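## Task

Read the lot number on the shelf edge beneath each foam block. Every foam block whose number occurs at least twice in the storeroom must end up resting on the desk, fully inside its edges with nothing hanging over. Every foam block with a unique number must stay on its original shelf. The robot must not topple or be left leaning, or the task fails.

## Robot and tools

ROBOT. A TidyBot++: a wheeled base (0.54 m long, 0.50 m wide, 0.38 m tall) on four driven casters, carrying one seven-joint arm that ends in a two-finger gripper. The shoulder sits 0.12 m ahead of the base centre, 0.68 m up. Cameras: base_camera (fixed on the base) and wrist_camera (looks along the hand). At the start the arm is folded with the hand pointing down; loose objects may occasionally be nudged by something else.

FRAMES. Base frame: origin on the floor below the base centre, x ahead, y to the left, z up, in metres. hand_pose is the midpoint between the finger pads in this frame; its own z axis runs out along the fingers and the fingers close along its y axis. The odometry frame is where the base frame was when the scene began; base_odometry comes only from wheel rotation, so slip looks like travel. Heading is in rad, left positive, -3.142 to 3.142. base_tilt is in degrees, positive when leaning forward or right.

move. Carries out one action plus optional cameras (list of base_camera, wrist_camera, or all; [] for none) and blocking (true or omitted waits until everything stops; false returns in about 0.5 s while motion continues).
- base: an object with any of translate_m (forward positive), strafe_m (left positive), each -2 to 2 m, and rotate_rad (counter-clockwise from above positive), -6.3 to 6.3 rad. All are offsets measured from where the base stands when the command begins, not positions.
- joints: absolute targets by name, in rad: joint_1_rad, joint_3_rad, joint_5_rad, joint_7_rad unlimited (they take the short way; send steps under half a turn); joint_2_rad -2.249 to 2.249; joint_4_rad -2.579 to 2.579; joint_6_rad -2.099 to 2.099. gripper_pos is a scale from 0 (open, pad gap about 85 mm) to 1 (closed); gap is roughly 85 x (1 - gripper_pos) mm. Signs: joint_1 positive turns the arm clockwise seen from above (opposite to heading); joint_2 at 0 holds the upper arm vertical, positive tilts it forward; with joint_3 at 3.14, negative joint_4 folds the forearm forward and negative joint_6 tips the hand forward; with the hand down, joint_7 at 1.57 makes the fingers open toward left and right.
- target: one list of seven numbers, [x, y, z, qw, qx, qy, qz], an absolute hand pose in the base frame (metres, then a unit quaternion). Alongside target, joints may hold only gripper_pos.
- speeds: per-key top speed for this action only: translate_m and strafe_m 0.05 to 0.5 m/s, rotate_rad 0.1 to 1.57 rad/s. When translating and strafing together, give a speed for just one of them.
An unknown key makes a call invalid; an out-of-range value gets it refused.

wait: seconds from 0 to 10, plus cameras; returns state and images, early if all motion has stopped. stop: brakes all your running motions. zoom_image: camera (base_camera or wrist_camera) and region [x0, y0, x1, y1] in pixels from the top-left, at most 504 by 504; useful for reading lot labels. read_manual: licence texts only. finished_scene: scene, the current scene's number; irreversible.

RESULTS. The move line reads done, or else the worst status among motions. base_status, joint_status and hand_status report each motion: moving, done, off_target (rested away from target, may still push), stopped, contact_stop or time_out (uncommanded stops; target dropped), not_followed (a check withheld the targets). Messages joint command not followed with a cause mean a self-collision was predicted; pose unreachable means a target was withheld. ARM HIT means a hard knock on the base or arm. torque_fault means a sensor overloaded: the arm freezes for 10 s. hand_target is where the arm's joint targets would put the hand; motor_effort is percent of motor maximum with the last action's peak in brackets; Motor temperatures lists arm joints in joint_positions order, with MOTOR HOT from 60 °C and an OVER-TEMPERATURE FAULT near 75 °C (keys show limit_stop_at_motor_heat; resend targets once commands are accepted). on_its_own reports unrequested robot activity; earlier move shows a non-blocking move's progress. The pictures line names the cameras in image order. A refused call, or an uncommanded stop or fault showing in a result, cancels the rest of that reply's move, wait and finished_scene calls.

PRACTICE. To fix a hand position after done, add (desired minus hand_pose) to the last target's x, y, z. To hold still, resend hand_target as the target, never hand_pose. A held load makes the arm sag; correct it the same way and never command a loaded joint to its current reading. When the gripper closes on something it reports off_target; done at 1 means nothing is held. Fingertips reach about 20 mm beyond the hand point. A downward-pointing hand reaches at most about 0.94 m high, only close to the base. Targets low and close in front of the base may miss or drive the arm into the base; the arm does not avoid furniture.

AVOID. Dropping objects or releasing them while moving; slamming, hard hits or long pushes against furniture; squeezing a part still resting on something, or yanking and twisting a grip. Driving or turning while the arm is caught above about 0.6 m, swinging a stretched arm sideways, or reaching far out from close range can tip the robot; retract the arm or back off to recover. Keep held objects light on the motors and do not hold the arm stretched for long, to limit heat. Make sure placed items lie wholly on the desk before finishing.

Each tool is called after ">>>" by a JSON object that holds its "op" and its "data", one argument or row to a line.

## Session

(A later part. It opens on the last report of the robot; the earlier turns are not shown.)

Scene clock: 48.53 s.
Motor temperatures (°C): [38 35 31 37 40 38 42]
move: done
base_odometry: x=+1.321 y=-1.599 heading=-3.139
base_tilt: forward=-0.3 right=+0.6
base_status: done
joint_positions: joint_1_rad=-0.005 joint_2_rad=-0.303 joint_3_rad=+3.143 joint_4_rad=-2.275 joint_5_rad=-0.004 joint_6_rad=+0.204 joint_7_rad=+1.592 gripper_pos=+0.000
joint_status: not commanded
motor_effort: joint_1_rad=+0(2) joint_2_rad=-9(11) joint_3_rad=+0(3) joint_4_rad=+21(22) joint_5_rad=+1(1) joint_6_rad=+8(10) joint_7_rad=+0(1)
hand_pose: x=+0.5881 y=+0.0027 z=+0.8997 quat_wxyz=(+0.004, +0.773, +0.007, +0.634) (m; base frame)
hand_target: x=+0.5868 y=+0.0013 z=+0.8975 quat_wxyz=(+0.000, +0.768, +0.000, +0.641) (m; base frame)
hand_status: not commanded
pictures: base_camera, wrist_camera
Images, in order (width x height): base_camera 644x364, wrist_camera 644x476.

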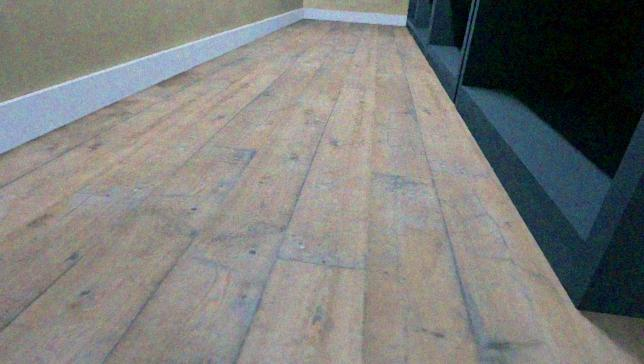

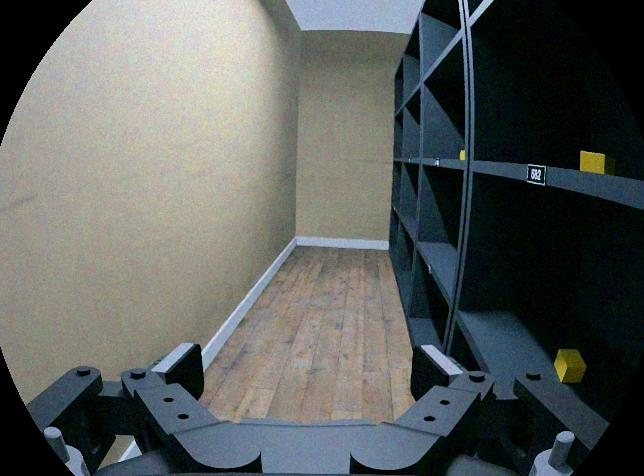

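>>> {"op": "move", "data": {
  "joints": {"joint_2_rad":-0.6,"joint_4_rad":-2.45,"joint_6_rad":0.13},
  "base": {"translate_m":0.9,"strafe_m":0.22}
}}

>>> {"op": "move", "data": {
  "base": {"rotate_rad":-1.571}
}}

>>> {"op": "move", "data": {
  "base": {"strafe_m":0.86}
}}

>>> {"op": "move", "data": {
  "base": {"strafe_m":0.86}
}}

Scene clock: 52.23 s.
Motor temperatures (°C): [38 35 31 37 40 38 42]
move: done
base_odometry: x=+0.421 y=-1.822 heading=-3.140
base_tilt: forward=-0.3 right=+0.6
base_status: done
joint_positions: joint_1_rad=-0.005 joint_2_rad=-0.595 joint_3_rad=+3.143 joint_4_rad=-2.419 joint_5_rad=-0.004 joint_6_rad=+0.175 joint_7_rad=+1.592 gripper_pos=+0.000
joint_status: all done
motor_effort: joint_1_rad=-1(1) joint_2_rad=-1(10) joint_3_rad=+1(1) joint_4_rad=+22(23) joint_5_rad=+1(1) joint_6_rad=+9(10) joint_7_rad=+0(1)
hand_pose: x=+0.4979 y=+0.0023 z=+0.9273 quat_wxyz=(+0.004, +0.734, +0.007, +0.679) (m; base frame)
hand_target: x=+0.4914 y=+0.0013 z=+0.8962 quat_wxyz=(+0.000, +0.758, +0.000, +0.652) (m; base frame)
hand_status: not commanded
pictures: base_camera, wrist_camera
Images, in order (width x height): base_camera 644x364, wrist_camera 644x476.

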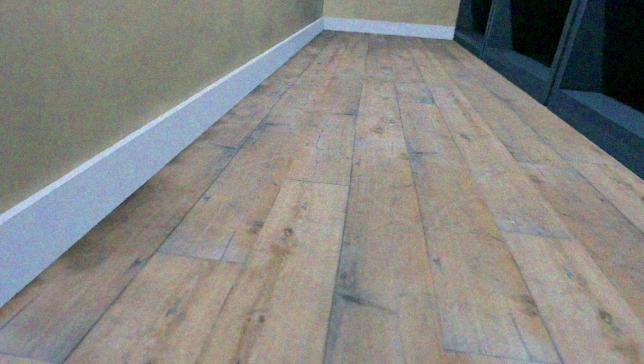

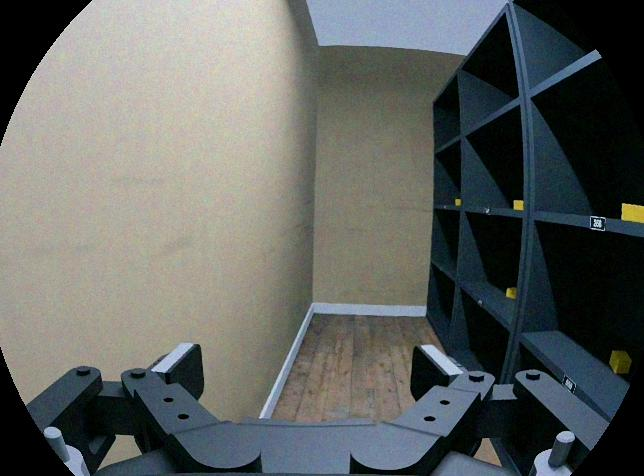

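Scene clock: 54.53 s.
Motor temperatures (°C): [38 35 31 37 40 38 42]
move: done
base_odometry: x=+0.421 y=-1.821 heading=+1.573
base_tilt: forward=-0.3 right=+0.6
base_status: done
joint_positions: joint_1_rad=-0.005 joint_2_rad=-0.595 joint_3_rad=+3.143 joint_4_rad=-2.419 joint_5_rad=-0.004 joint_6_rad=+0.175 joint_7_rad=+1.592 gripper_pos=+0.000
joint_status: not commanded
motor_effort: joint_1_rad=+0(1) joint_2_rad=-1(3) joint_3_rad=+1(2) joint_4_rad=+22(23) joint_5_rad=+1(1) joint_6_rad=+9(10) joint_7_rad=+0(1)
hand_pose: x=+0.4979 y=+0.0023 z=+0.9272 quat_wxyz=(+0.004, +0.734, +0.007, +0.679) (m; base frame)
hand_target: x=+0.4914 y=+0.0013 z=+0.8962 quat_wxyz=(+0.000, +0.758, +0.000, +0.652) (m; base frame)
hand_status: not commanded
pictures: base_camera, wrist_camera
Images, in order (width x height): base_camera 644x364, wrist_camera 644x476.

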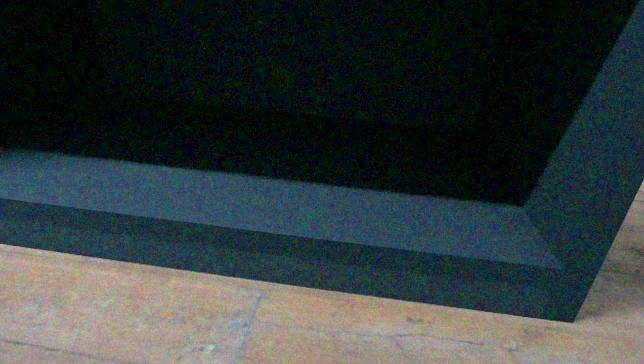

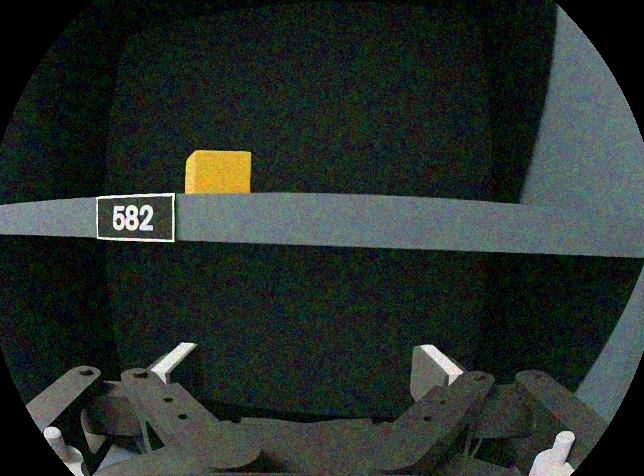

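Scene clock: 57.63 s.
Motor temperatures (°C): [38 35 31 37 40 38 42]
move: done
base_odometry: x=-0.439 y=-1.823 heading=+1.572
base_tilt: forward=-0.4 right=+0.6
base_status: done
joint_positions: joint_1_rad=-0.005 joint_2_rad=-0.595 joint_3_rad=+3.143 joint_4_rad=-2.419 joint_5_rad=-0.004 joint_6_rad=+0.175 joint_7_rad=+1.592 gripper_pos=+0.000
joint_status: not commanded
motor_effort: joint_1_rad=+0(1) joint_2_rad=-1(2) joint_3_rad=+1(2) joint_4_rad=+22(23) joint_5_rad=+1(1) joint_6_rad=+9(10) joint_7_rad=+0(1)
hand_pose: x=+0.4978 y=+0.0023 z=+0.9272 quat_wxyz=(+0.004, +0.734, +0.007, +0.679) (m; base frame)
hand_target: x=+0.4914 y=+0.0013 z=+0.8962 quat_wxyz=(+0.000, +0.758, +0.000, +0.652) (m; base frame)
hand_status: not commanded
pictures: base_camera, wrist_camera
Images, in order (width x height): base_camera 644x364, wrist_camera 644x476.

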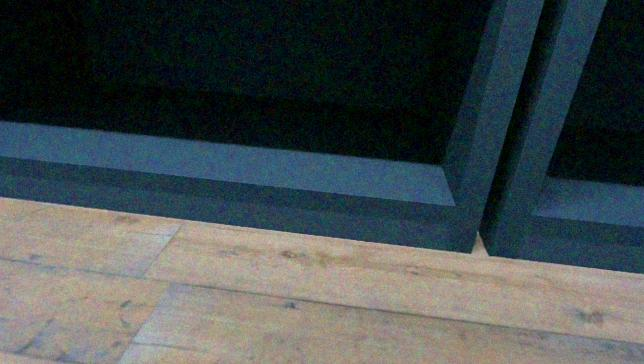

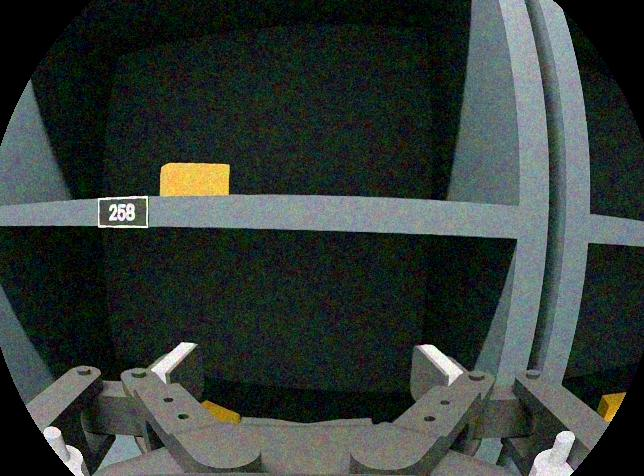

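Scene clock: 63.27 s.
Motor temperatures (°C): [38 35 31 37 40 38 42]
move: time_out
base_odometry: x=-1.297 y=-1.824 heading=+1.570
base_tilt: forward=-0.3 right=+0.6
base_status: strafe_m time_out (by the wheels' count: +0.858 of +0.860)
joint_positions: joint_1_rad=-0.005 joint_2_rad=-0.597 joint_3_rad=+3.143 joint_4_rad=-2.420 joint_5_rad=-0.004 joint_6_rad=+0.174 joint_7_rad=+1.592 gripper_pos=+0.000
joint_status: not commanded
motor_effort: joint_1_rad=+0(1) joint_2_rad=-1(4) joint_3_rad=+1(2) joint_4_rad=+22(23) joint_5_rad=+1(1) joint_6_rad=+9(10) joint_7_rad=+0(1)
hand_pose: x=+0.4973 y=+0.0023 z=+0.9273 quat_wxyz=(+0.004, +0.734, +0.007, +0.679) (m; base frame)
hand_target: x=+0.4914 y=+0.0013 z=+0.8962 quat_wxyz=(+0.000, +0.758, +0.000, +0.652) (m; base frame)
hand_status: not commanded
pictures: base_camera, wrist_camera
Images, in order (width x height): base_camera 644x364, wrist_camera 644x476.

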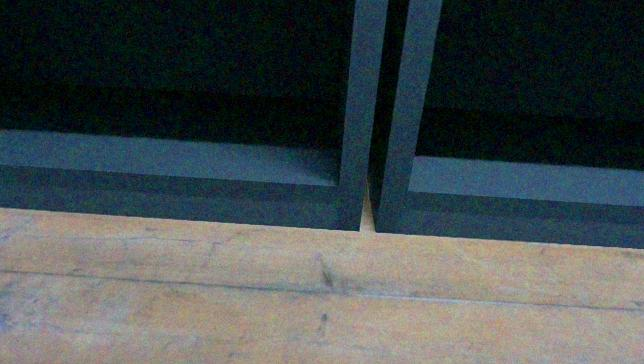

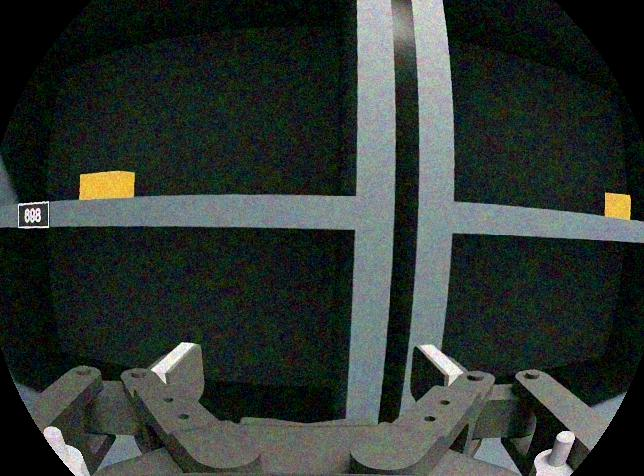

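>>> {"op": "move", "data": {
  "base": {"translate_m":0.1}
}}

>>> {"op": "move", "data": {
  "base": {"strafe_m":0.4},
  "joints": {"joint_6_rad":-0.4}
}}

Scene clock: 64.73 s.
Motor temperatures (°C): [38 35 31 37 40 38 42]
move: done
base_odometry: x=-1.297 y=-1.724 heading=+1.570
base_tilt: forward=-0.3 right=+0.6
base_status: done
joint_positions: joint_1_rad=-0.005 joint_2_rad=-0.596 joint_3_rad=+3.143 joint_4_rad=-2.420 joint_5_rad=-0.004 joint_6_rad=+0.174 joint_7_rad=+1.592 gripper_pos=+0.000
joint_status: not commanded
motor_effort: joint_1_rad=+0(1) joint_2_rad=-1(3) joint_3_rad=+1(1) joint_4_rad=+23(23) joint_5_rad=+1(1) joint_6_rad=+9(10) joint_7_rad=+0(0)
hand_pose: x=+0.4974 y=+0.0023 z=+0.9265 quat_wxyz=(+0.004, +0.735, +0.007, +0.678) (m; base frame)
hand_target: x=+0.4914 y=+0.0013 z=+0.8962 quat_wxyz=(+0.000, +0.758, +0.000, +0.652) (m; base frame)
hand_status: not commanded
pictures: base_camera, wrist_camera
Images, in order (width x height): base_camera 644x364, wrist_camera 644x476.

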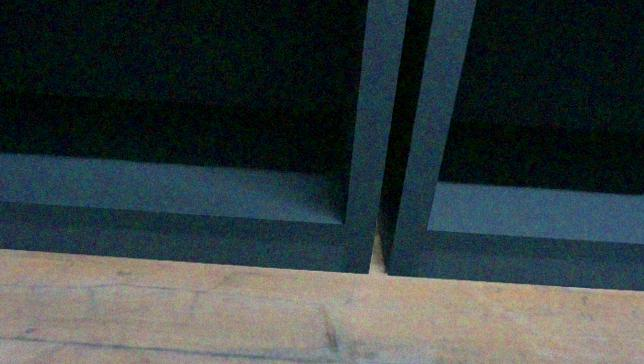

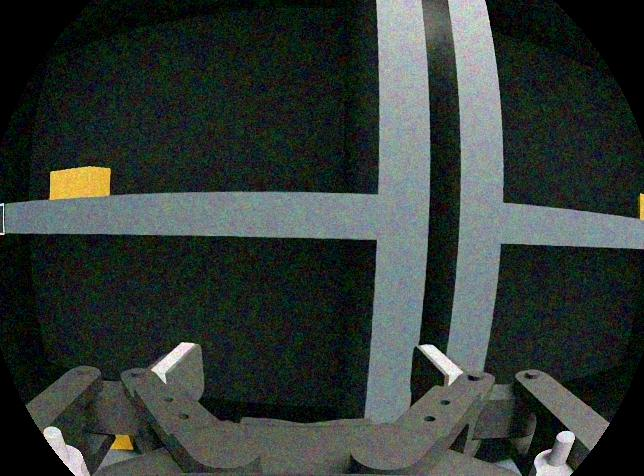

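Scene clock: 66.90 s.
Motor temperatures (°C): [38 35 31 37 40 38 42]
move: done
base_odometry: x=-1.697 y=-1.724 heading=+1.570
base_tilt: forward=-0.4 right=+0.6
base_status: done
joint_positions: joint_1_rad=-0.005 joint_2_rad=-0.596 joint_3_rad=+3.143 joint_4_rad=-2.429 joint_5_rad=-0.004 joint_6_rad=-0.352 joint_7_rad=+1.592 gripper_pos=+0.000
joint_status: all done
motor_effort: joint_1_rad=+0(1) joint_2_rad=-1(1) joint_3_rad=+1(2) joint_4_rad=+21(23) joint_5_rad=+1(1) joint_6_rad=+8(9) joint_7_rad=+0(1)
hand_pose: x=+0.4406 y=+0.0029 z=+0.7689 quat_wxyz=(+0.002, +0.888, +0.009, +0.460) (m; base frame)
hand_target: x=+0.4258 y=+0.0013 z=+0.7469 quat_wxyz=(+0.000, +0.902, +0.000, +0.431) (m; base frame)
hand_status: not commanded
pictures: base_camera, wrist_camera
Images, in order (width x height): base_camera 644x364, wrist_camera 644x476.

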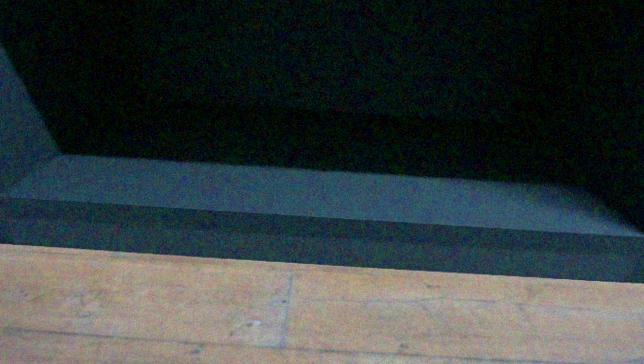

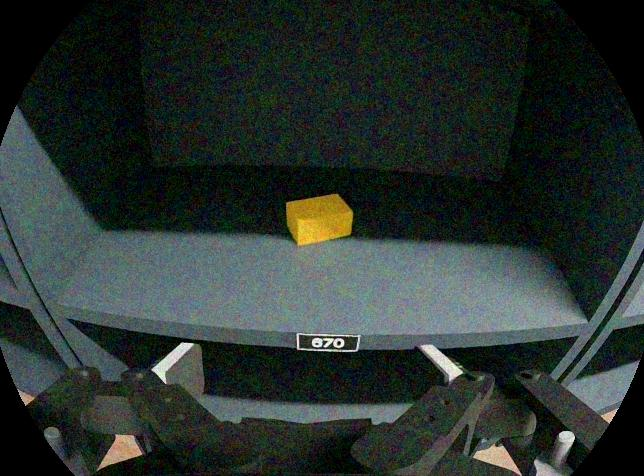

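>>> {"op": "zoom_image", "data": {
  "camera": "wrist_camera",
  "region": [290, 325, 370, 360]
}}

>>> {"op": "move", "data": {
  "joints": {"joint_6_rad":0.05}
}}

>>> {"op": "zoom_image", "data": {
  "camera": "wrist_camera",
  "region": [170, 90, 530, 250]
}}

>>> {"op": "move", "data": {
  "base": {"strafe_m":0.84}
}}

>>> {"op": "move", "data": {
  "joints": {"joint_6_rad":-0.4}
}}

Scaled by 6.300.

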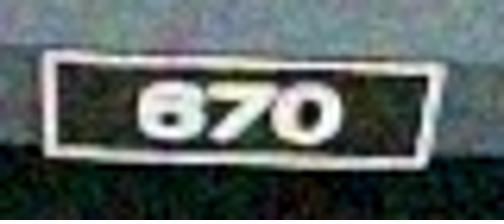

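Scene clock: 68.00 s.
Motor temperatures (°C): [38 35 31 37 40 38 42]
move: done
base_odometry: x=-1.697 y=-1.724 heading=+1.570
base_tilt: forward=-0.4 right=+0.6
base_status: not commanded
joint_positions: joint_1_rad=-0.005 joint_2_rad=-0.596 joint_3_rad=+3.143 joint_4_rad=-2.433 joint_5_rad=-0.004 joint_6_rad=+0.013 joint_7_rad=+1.592 gripper_pos=+0.000
joint_status: all done
motor_effort: joint_1_rad=+0(1) joint_2_rad=-1(1) joint_3_rad=+1(1) joint_4_rad=+22(23) joint_5_rad=+1(1) joint_6_rad=+9(9) joint_7_rad=+0(1)
hand_pose: x=+0.4875 y=+0.0025 z=+0.8697 quat_wxyz=(+0.004, +0.790, +0.008, +0.612) (m; base frame)
hand_target: x=+0.4868 y=+0.0013 z=+0.8717 quat_wxyz=(+0.000, +0.783, +0.000, +0.622) (m; base frame)
hand_status: not commanded
pictures: base_camera, wrist_camera
Images, in order (width x height): base_camera 644x364, wrist_camera 644x476.

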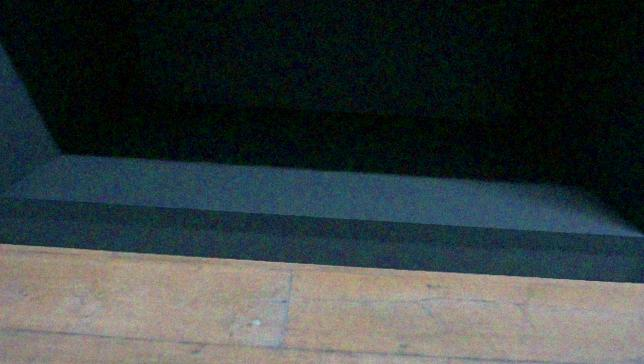

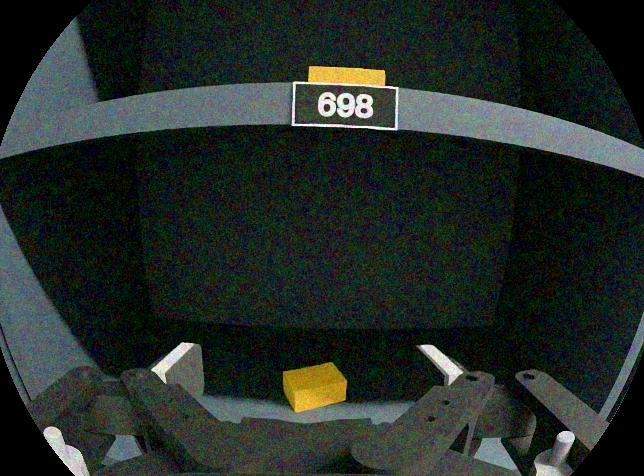

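Scaled by 1.400.

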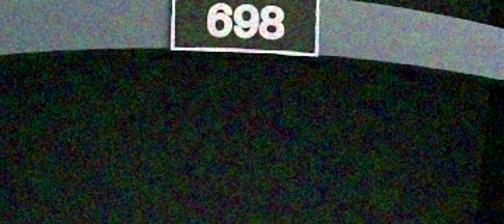

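Scene clock: 71.07 s.
Motor temperatures (°C): [38 35 31 37 40 38 42]
move: done
base_odometry: x=-2.537 y=-1.723 heading=+1.569
base_tilt: forward=-0.4 right=+0.6
base_status: done
joint_positions: joint_1_rad=-0.005 joint_2_rad=-0.596 joint_3_rad=+3.143 joint_4_rad=-2.433 joint_5_rad=-0.004 joint_6_rad=+0.013 joint_7_rad=+1.592 gripper_pos=+0.000
joint_status: not commanded
motor_effort: joint_1_rad=-1(1) joint_2_rad=-1(2) joint_3_rad=+1(2) joint_4_rad=+22(23) joint_5_rad=+1(1) joint_6_rad=+9(9) joint_7_rad=+0(1)
hand_pose: x=+0.4875 y=+0.0025 z=+0.8697 quat_wxyz=(+0.004, +0.790, +0.008, +0.612) (m; base frame)
hand_target: x=+0.4868 y=+0.0013 z=+0.8717 quat_wxyz=(+0.000, +0.783, +0.000, +0.622) (m; base frame)
hand_status: not commanded
pictures: base_camera, wrist_camera
Images, in order (width x height): base_camera 644x364, wrist_camera 644x476.

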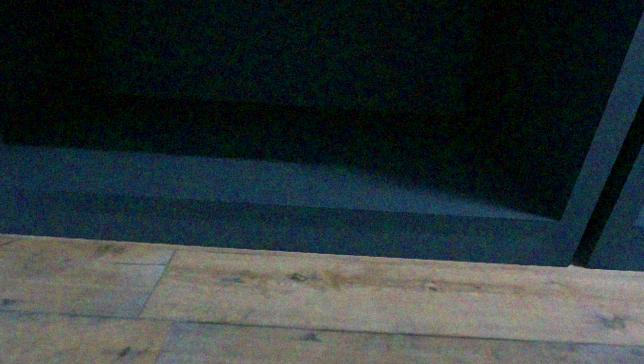

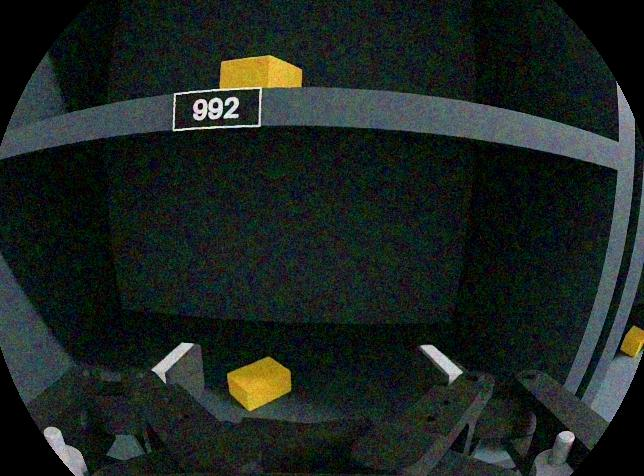

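Scene clock: 71.90 s.
Motor temperatures (°C): [38 35 31 37 40 38 42]
move: done
base_odometry: x=-2.537 y=-1.723 heading=+1.569
base_tilt: forward=-0.4 right=+0.6
base_status: not commanded
joint_positions: joint_1_rad=-0.005 joint_2_rad=-0.596 joint_3_rad=+3.143 joint_4_rad=-2.436 joint_5_rad=-0.004 joint_6_rad=-0.367 joint_7_rad=+1.592 gripper_pos=+0.000
joint_status: all done
motor_effort: joint_1_rad=-1(1) joint_2_rad=+0(1) joint_3_rad=+1(1) joint_4_rad=+20(24) joint_5_rad=+1(1) joint_6_rad=+7(9) joint_7_rad=+0(0)
hand_pose: x=+0.4361 y=+0.0029 z=+0.7613 quat_wxyz=(+0.002, +0.893, +0.009, +0.450) (m; base frame)
hand_target: x=+0.4258 y=+0.0013 z=+0.7469 quat_wxyz=(+0.000, +0.902, +0.000, +0.431) (m; base frame)
hand_status: not commanded
pictures: base_camera, wrist_camera
Images, in order (width x height): base_camera 644x364, wrist_camera 644x476.

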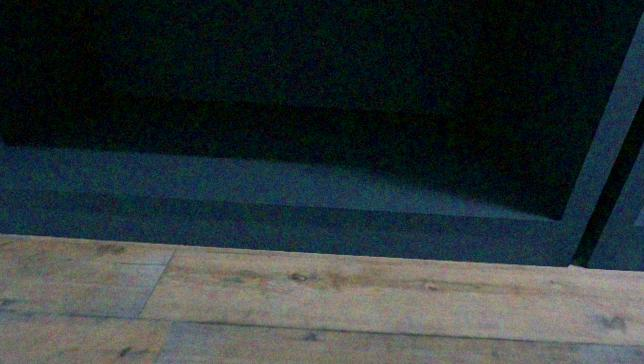

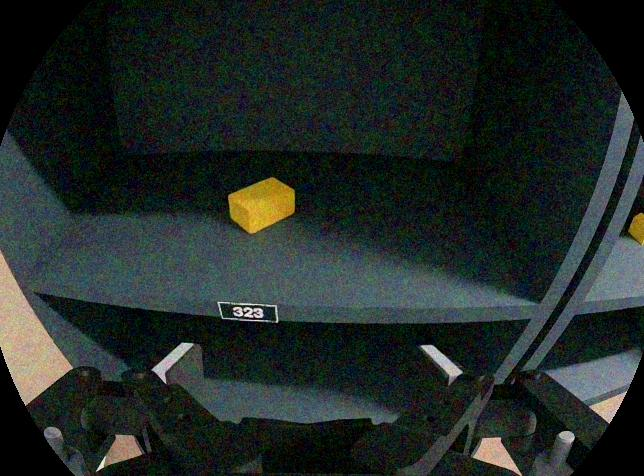

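>>> {"op": "move", "data": {
  "base": {"strafe_m":-0.87},
  "joints": {"joint_2_rad":-0.4,"joint_4_rad":-1.4,"joint_6_rad":-1.0}
}}

Scene clock: 76.27 s.
Motor temperatures (°C): [38 35 31 37 40 38 42]
move: done
base_odometry: x=-1.667 y=-1.724 heading=+1.570
base_tilt: forward=-0.3 right=+0.6
base_status: done
joint_positions: joint_1_rad=-0.005 joint_2_rad=-0.420 joint_3_rad=+3.143 joint_4_rad=-1.414 joint_5_rad=-0.004 joint_6_rad=-0.951 joint_7_rad=+1.592 gripper_pos=+0.000
joint_status: all done
motor_effort: joint_1_rad=+0(1) joint_2_rad=-4(5) joint_3_rad=+1(3) joint_4_rad=+19(23) joint_5_rad=+1(1) joint_6_rad=+8(9) joint_7_rad=+0(1)
hand_pose: x=+0.5007 y=+0.0036 z=+1.1234 quat_wxyz=(+0.002, +0.826, +0.010, +0.563) (m; base frame)
hand_target: x=+0.5027 y=+0.0013 z=+1.1097 quat_wxyz=(+0.000, +0.841, +0.000, +0.540) (m; base frame)
hand_status: not commanded
pictures: base_camera, wrist_camera
Images, in order (width x height): base_camera 644x364, wrist_camera 644x476.

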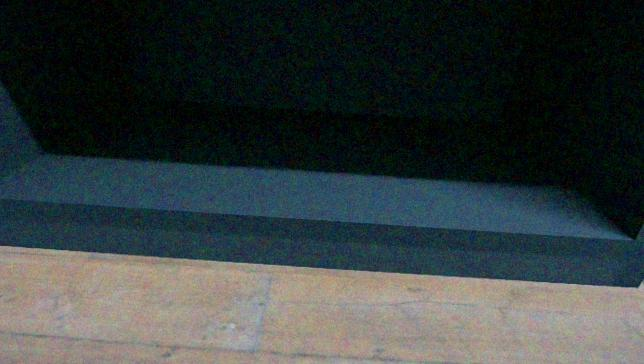

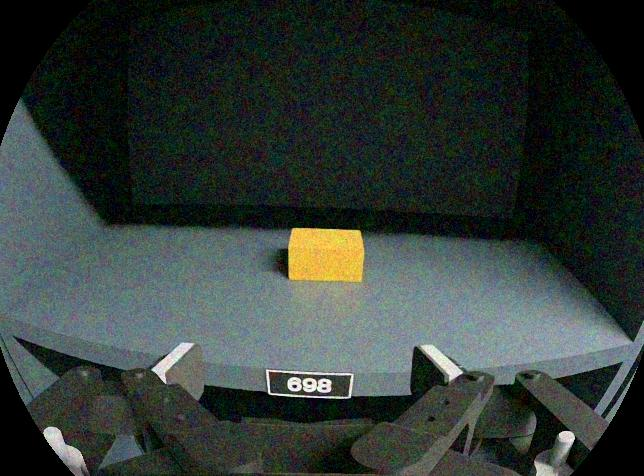

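>>> {"op": "move", "data": {
  "base": {"strafe_m":-0.1}
}}

>>> {"op": "zoom_image", "data": {
  "camera": "wrist_camera",
  "region": [180, 200, 380, 400]
}}

Scene clock: 78.60 s.
Motor temperatures (°C): [38 35 31 37 40 38 42]
move: done
base_odometry: x=-1.567 y=-1.724 heading=+1.570
base_tilt: forward=-0.3 right=+0.6
base_status: done
joint_positions: joint_1_rad=-0.005 joint_2_rad=-0.420 joint_3_rad=+3.144 joint_4_rad=-1.414 joint_5_rad=-0.004 joint_6_rad=-0.952 joint_7_rad=+1.592 gripper_pos=+0.000
joint_status: not commanded
motor_effort: joint_1_rad=-1(1) joint_2_rad=-5(5) joint_3_rad=+1(3) joint_4_rad=+21(21) joint_5_rad=+1(1) joint_6_rad=+8(9) joint_7_rad=+0(1)
hand_pose: x=+0.5008 y=+0.0029 z=+1.1231 quat_wxyz=(+0.003, +0.827, +0.009, +0.563) (m; base frame)
hand_target: x=+0.5027 y=+0.0013 z=+1.1097 quat_wxyz=(+0.000, +0.841, +0.000, +0.540) (m; base frame)
hand_status: not commanded
pictures: base_camera, wrist_camera
Images, in order (width x height): base_camera 644x364, wrist_camera 644x476.

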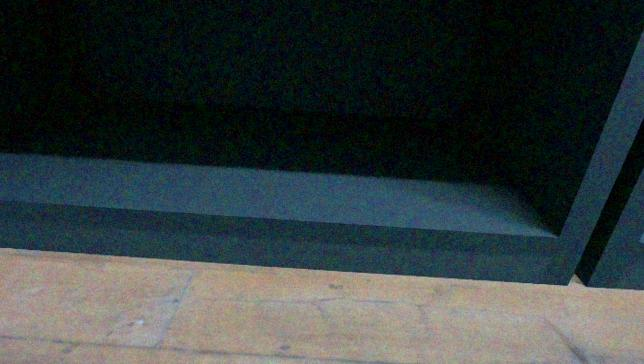

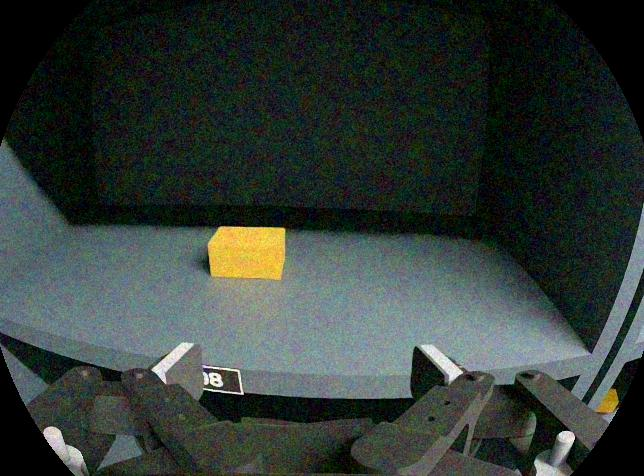

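Scaled by 2.520.

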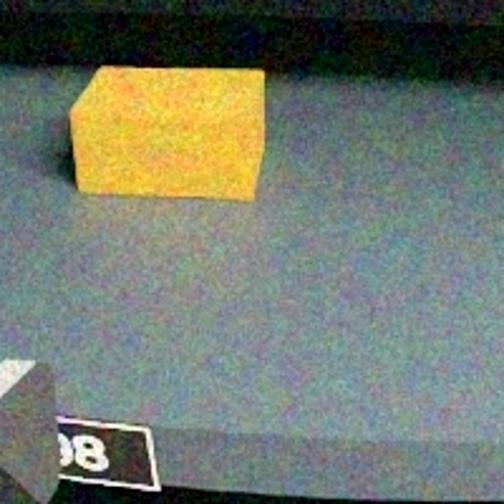

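>>> {"op": "move", "data": {
  "base": {"strafe_m":0.543},
  "joints": {"joint_1_rad":0,"joint_2_rad":0,"joint_3_rad":3.1416,"joint_4_rad":-1.57,"joint_5_rad":1.43,"joint_6_rad":-1.31,"joint_7_rad":0.14}
}}

>>> {"op": "move", "data": {
  "base": {"translate_m":0.12}
}}

Scene clock: 82.80 s.
Motor temperatures (°C): [38 35 31 37 40 38 42]
move: done
base_odometry: x=-2.110 y=-1.723 heading=+1.569
base_tilt: forward=-0.4 right=+0.6
base_status: done
joint_positions: joint_1_rad=-0.005 joint_2_rad=-0.016 joint_3_rad=+3.142 joint_4_rad=-1.539 joint_5_rad=+1.366 joint_6_rad=-1.258 joint_7_rad=+0.184 gripper_pos=+0.000
joint_status: all done
motor_effort: joint_1_rad=-1(2) joint_2_rad=-18(20) joint_3_rad=+0(3) joint_4_rad=+19(21) joint_5_rad=+9(10) joint_6_rad=+1(9) joint_7_rad=+0(1)
hand_pose: x=+0.5263 y=-0.2871 z=+1.0613 quat_wxyz=(+0.391, +0.641, -0.422, +0.508) (m; base frame)
hand_target: x=+0.5137 y=-0.2967 z=+1.0603 quat_wxyz=(+0.426, +0.621, -0.427, +0.501) (m; base frame)
hand_status: not commanded
pictures: base_camera, wrist_camera
Images, in order (width x height): base_camera 644x364, wrist_camera 644x476.

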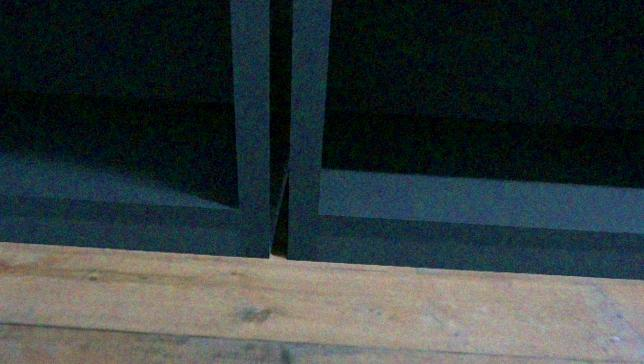

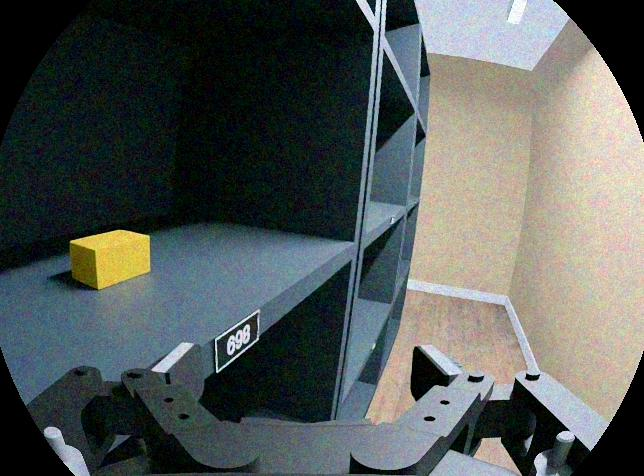

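Scene clock: 84.17 s.
Motor temperatures (°C): [38 35 31 37 40 38 42]
move: done
base_odometry: x=-2.110 y=-1.603 heading=+1.569
base_tilt: forward=-0.3 right=+0.6
base_status: done
joint_positions: joint_1_rad=-0.005 joint_2_rad=-0.005 joint_3_rad=+3.142 joint_4_rad=-1.541 joint_5_rad=+1.368 joint_6_rad=-1.263 joint_7_rad=+0.183 gripper_pos=+0.000
joint_status: not commanded
motor_effort: joint_1_rad=-1(2) joint_2_rad=-18(21) joint_3_rad=+0(1) joint_4_rad=+18(20) joint_5_rad=+9(10) joint_6_rad=+1(3) joint_7_rad=+0(1)
hand_pose: x=+0.5289 y=-0.2877 z=+1.0567 quat_wxyz=(+0.396, +0.643, -0.421, +0.503) (m; base frame)
hand_target: x=+0.5137 y=-0.2967 z=+1.0603 quat_wxyz=(+0.426, +0.621, -0.427, +0.501) (m; base frame)
hand_status: not commanded
pictures: base_camera, wrist_camera
Images, in order (width x height): base_camera 644x364, wrist_camera 644x476.

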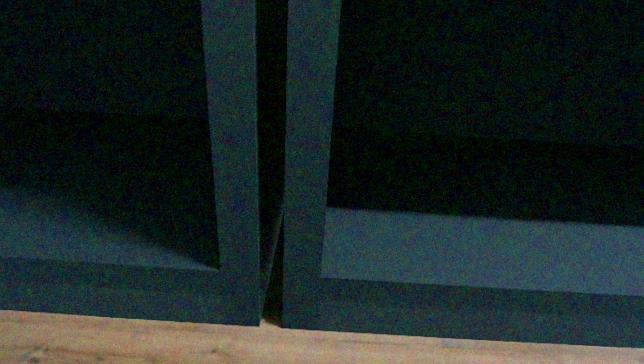

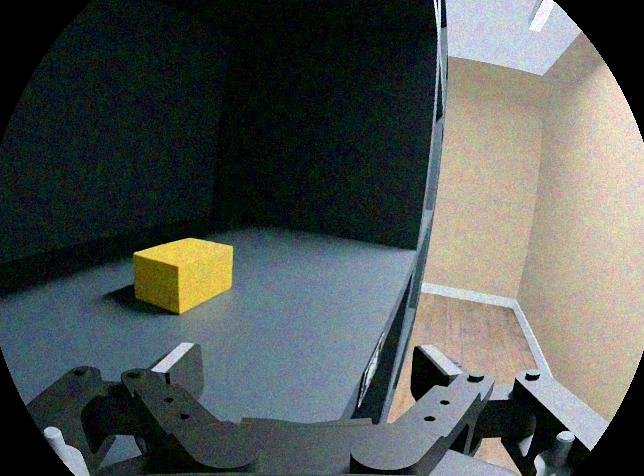

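>>> {"op": "move", "data": {
  "base": {"strafe_m":-0.06}
}}

>>> {"op": "move", "data": {
  "base": {"translate_m":0.11}
}}

Scene clock: 85.73 s.
Motor temperatures (°C): [38 35 30 37 40 38 42]
move: done
base_odometry: x=-2.050 y=-1.603 heading=+1.570
base_tilt: forward=-0.3 right=+0.6
base_status: done
joint_positions: joint_1_rad=-0.003 joint_2_rad=-0.005 joint_3_rad=+3.142 joint_4_rad=-1.541 joint_5_rad=+1.369 joint_6_rad=-1.263 joint_7_rad=+0.183 gripper_pos=+0.000
joint_status: not commanded
motor_effort: joint_1_rad=+0(3) joint_2_rad=-17(19) joint_3_rad=+0(3) joint_4_rad=+19(19) joint_5_rad=+9(9) joint_6_rad=+0(2) joint_7_rad=+0(0)
hand_pose: x=+0.5280 y=-0.2887 z=+1.0568 quat_wxyz=(+0.397, +0.642, -0.421, +0.502) (m; base frame)
hand_target: x=+0.5137 y=-0.2967 z=+1.0603 quat_wxyz=(+0.426, +0.621, -0.427, +0.501) (m; base frame)
hand_status: not commanded
pictures: base_camera, wrist_camera
Images, in order (width x height): base_camera 644x364, wrist_camera 644x476.

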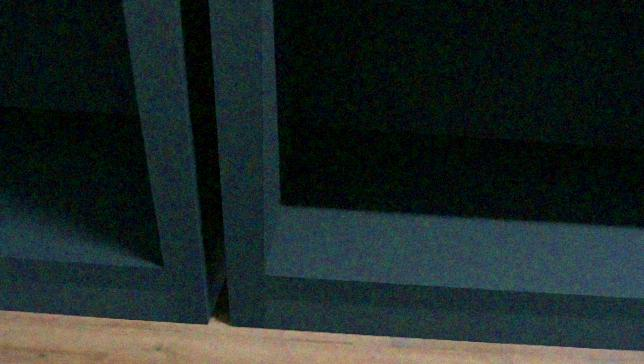

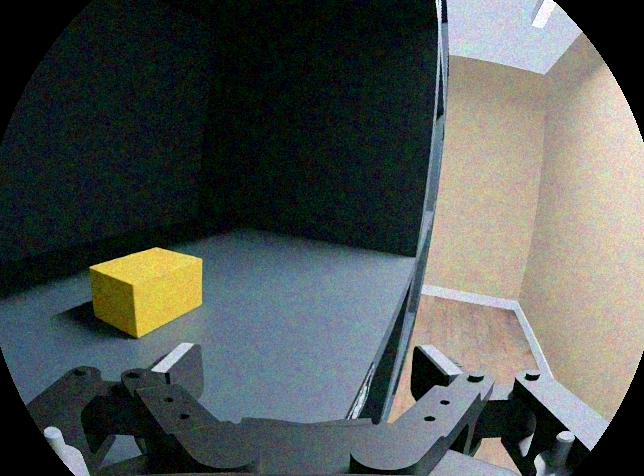

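Scene clock: 87.07 s.
Motor temperatures (°C): [38 35 30 37 40 37 42]
move: done
base_odometry: x=-2.050 y=-1.493 heading=+1.569
base_tilt: forward=-0.3 right=+0.6
base_status: done
joint_positions: joint_1_rad=-0.002 joint_2_rad=-0.001 joint_3_rad=+3.143 joint_4_rad=-1.542 joint_5_rad=+1.371 joint_6_rad=-1.265 joint_7_rad=+0.183 gripper_pos=+0.000
joint_status: not commanded
motor_effort: joint_1_rad=-2(3) joint_2_rad=-18(22) joint_3_rad=-1(2) joint_4_rad=+19(20) joint_5_rad=+9(10) joint_6_rad=+1(2) joint_7_rad=+0(1)
hand_pose: x=+0.5284 y=-0.2896 z=+1.0554 quat_wxyz=(+0.399, +0.643, -0.421, +0.501) (m; base frame)
hand_target: x=+0.5137 y=-0.2967 z=+1.0603 quat_wxyz=(+0.426, +0.621, -0.427, +0.501) (m; base frame)
hand_status: not commanded
pictures: base_camera, wrist_camera
Images, in order (width x height): base_camera 644x364, wrist_camera 644x476.

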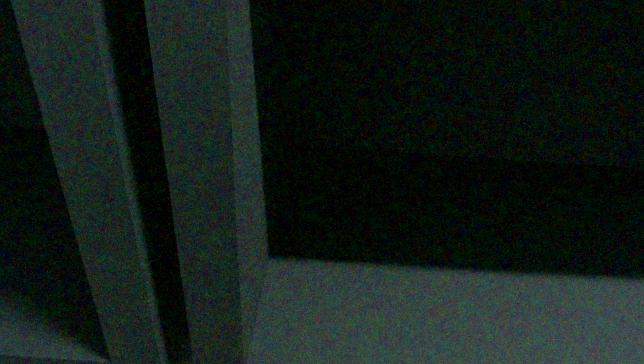

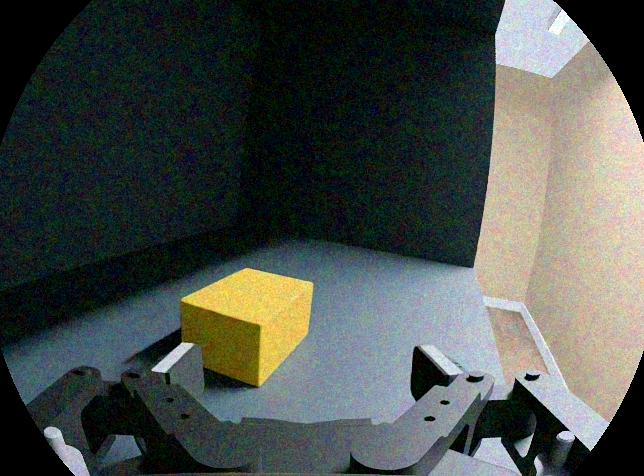

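>>> {"op": "move", "data": {
  "joints": {"joint_6_rad":-1.5}
}}

>>> {"op": "move", "data": {
  "base": {"translate_m":0.08}
}}

Scene clock: 88.13 s.
Motor temperatures (°C): [38 35 30 37 40 37 42]
move: done
base_odometry: x=-2.050 y=-1.493 heading=+1.569
base_tilt: forward=-0.3 right=+0.6
base_status: not commanded
joint_positions: joint_1_rad=-0.002 joint_2_rad=-0.005 joint_3_rad=+3.143 joint_4_rad=-1.543 joint_5_rad=+1.371 joint_6_rad=-1.470 joint_7_rad=+0.183 gripper_pos=+0.000
joint_status: all done
motor_effort: joint_1_rad=+0(2) joint_2_rad=-17(20) joint_3_rad=+0(2) joint_4_rad=+18(19) joint_5_rad=+9(10) joint_6_rad=+1(2) joint_7_rad=+0(0)
hand_pose: x=+0.4646 y=-0.3024 z=+1.0518 quat_wxyz=(+0.453, +0.608, -0.477, +0.444) (m; base frame)
hand_target: x=+0.4554 y=-0.3064 z=+1.0589 quat_wxyz=(+0.477, +0.585, -0.478, +0.450) (m; base frame)
hand_status: not commanded
pictures: base_camera, wrist_camera
Images, in order (width x height): base_camera 644x364, wrist_camera 644x476.

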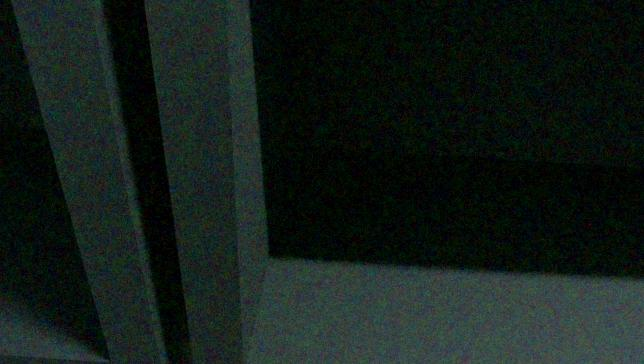

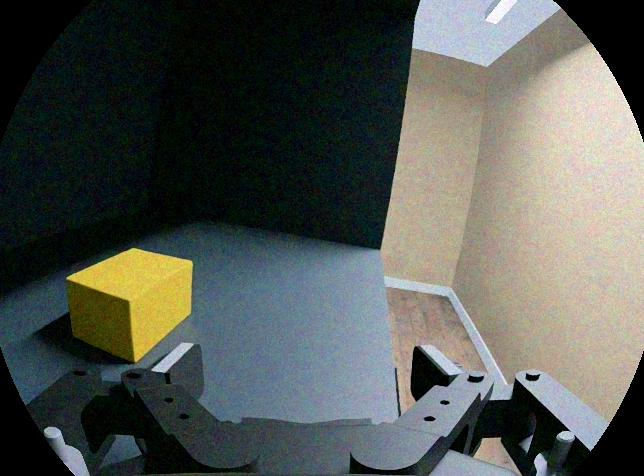

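Scene clock: 89.30 s.
Motor temperatures (°C): [38 35 30 37 40 37 42]
move: done
base_odometry: x=-2.049 y=-1.413 heading=+1.569
base_tilt: forward=-0.3 right=+0.6
base_status: done
joint_positions: joint_1_rad=+0.001 joint_2_rad=-0.007 joint_3_rad=+3.146 joint_4_rad=-1.544 joint_5_rad=+1.372 joint_6_rad=-1.470 joint_7_rad=+0.183 gripper_pos=+0.000
joint_status: not commanded
motor_effort: joint_1_rad=-3(4) joint_2_rad=-17(20) joint_3_rad=-2(4) joint_4_rad=+18(18) joint_5_rad=+9(10) joint_6_rad=+1(1) joint_7_rad=+0(1)
hand_pose: x=+0.4620 y=-0.3044 z=+1.0532 quat_wxyz=(+0.454, +0.606, -0.479, +0.444) (m; base frame)
hand_target: x=+0.4554 y=-0.3064 z=+1.0589 quat_wxyz=(+0.477, +0.585, -0.478, +0.450) (m; base frame)
hand_status: not commanded
pictures: base_camera, wrist_camera
Images, in order (width x height): base_camera 644x364, wrist_camera 644x476.

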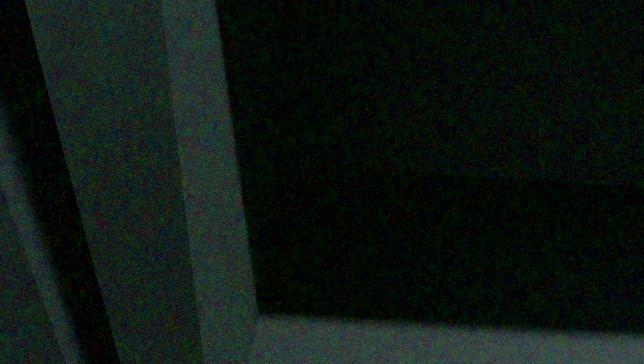

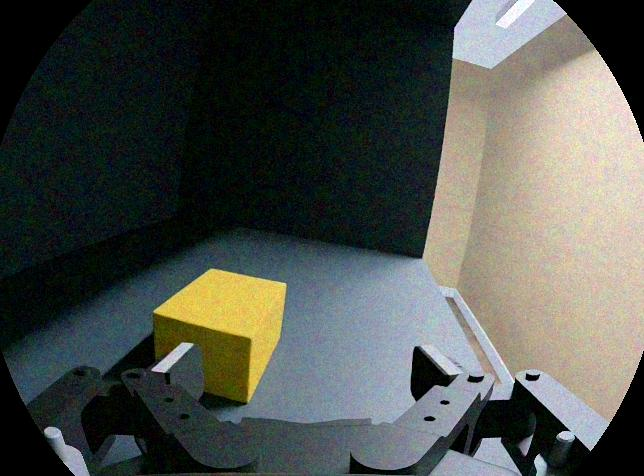

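>>> {"op": "move", "data": {
  "joints": {"joint_2_rad":0.18,"joint_4_rad":-1.37}
}}

Scene clock: 90.80 s.
Motor temperatures (°C): [38 35 30 37 40 37 42]
move: done
base_odometry: x=-2.049 y=-1.413 heading=+1.569
base_tilt: forward=-0.3 right=+0.6
base_status: not commanded
joint_positions: joint_1_rad=+0.004 joint_2_rad=+0.149 joint_3_rad=+3.146 joint_4_rad=-1.385 joint_5_rad=+1.373 joint_6_rad=-1.470 joint_7_rad=+0.183 gripper_pos=+0.000
joint_status: all done
motor_effort: joint_1_rad=-5(5) joint_2_rad=-21(22) joint_3_rad=-3(3) joint_4_rad=+18(19) joint_5_rad=+9(9) joint_6_rad=+1(1) joint_7_rad=+0(1)
hand_pose: x=+0.5267 y=-0.3058 z=+1.0498 quat_wxyz=(+0.455, +0.604, -0.480, +0.445) (m; base frame)
hand_target: x=+0.5315 y=-0.3064 z=+1.0589 quat_wxyz=(+0.472, +0.580, -0.482, +0.456) (m; base frame)
hand_status: not commanded
pictures: base_camera, wrist_camera
Images, in order (width x height): base_camera 644x364, wrist_camera 644x476.

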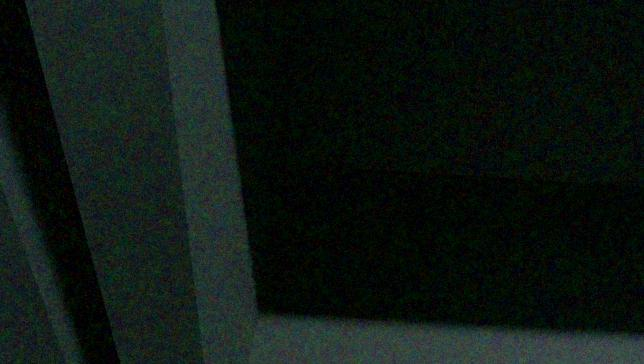

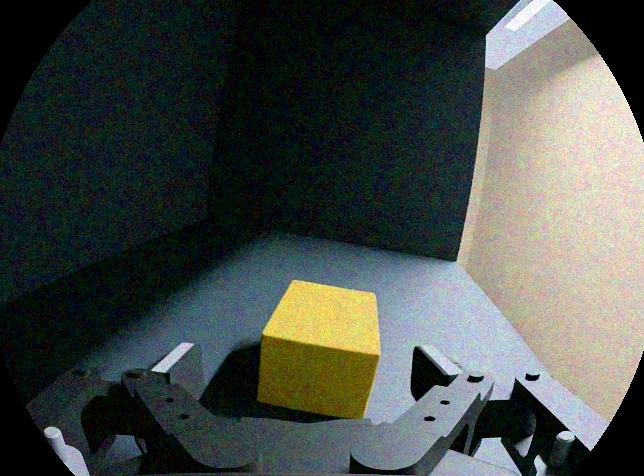

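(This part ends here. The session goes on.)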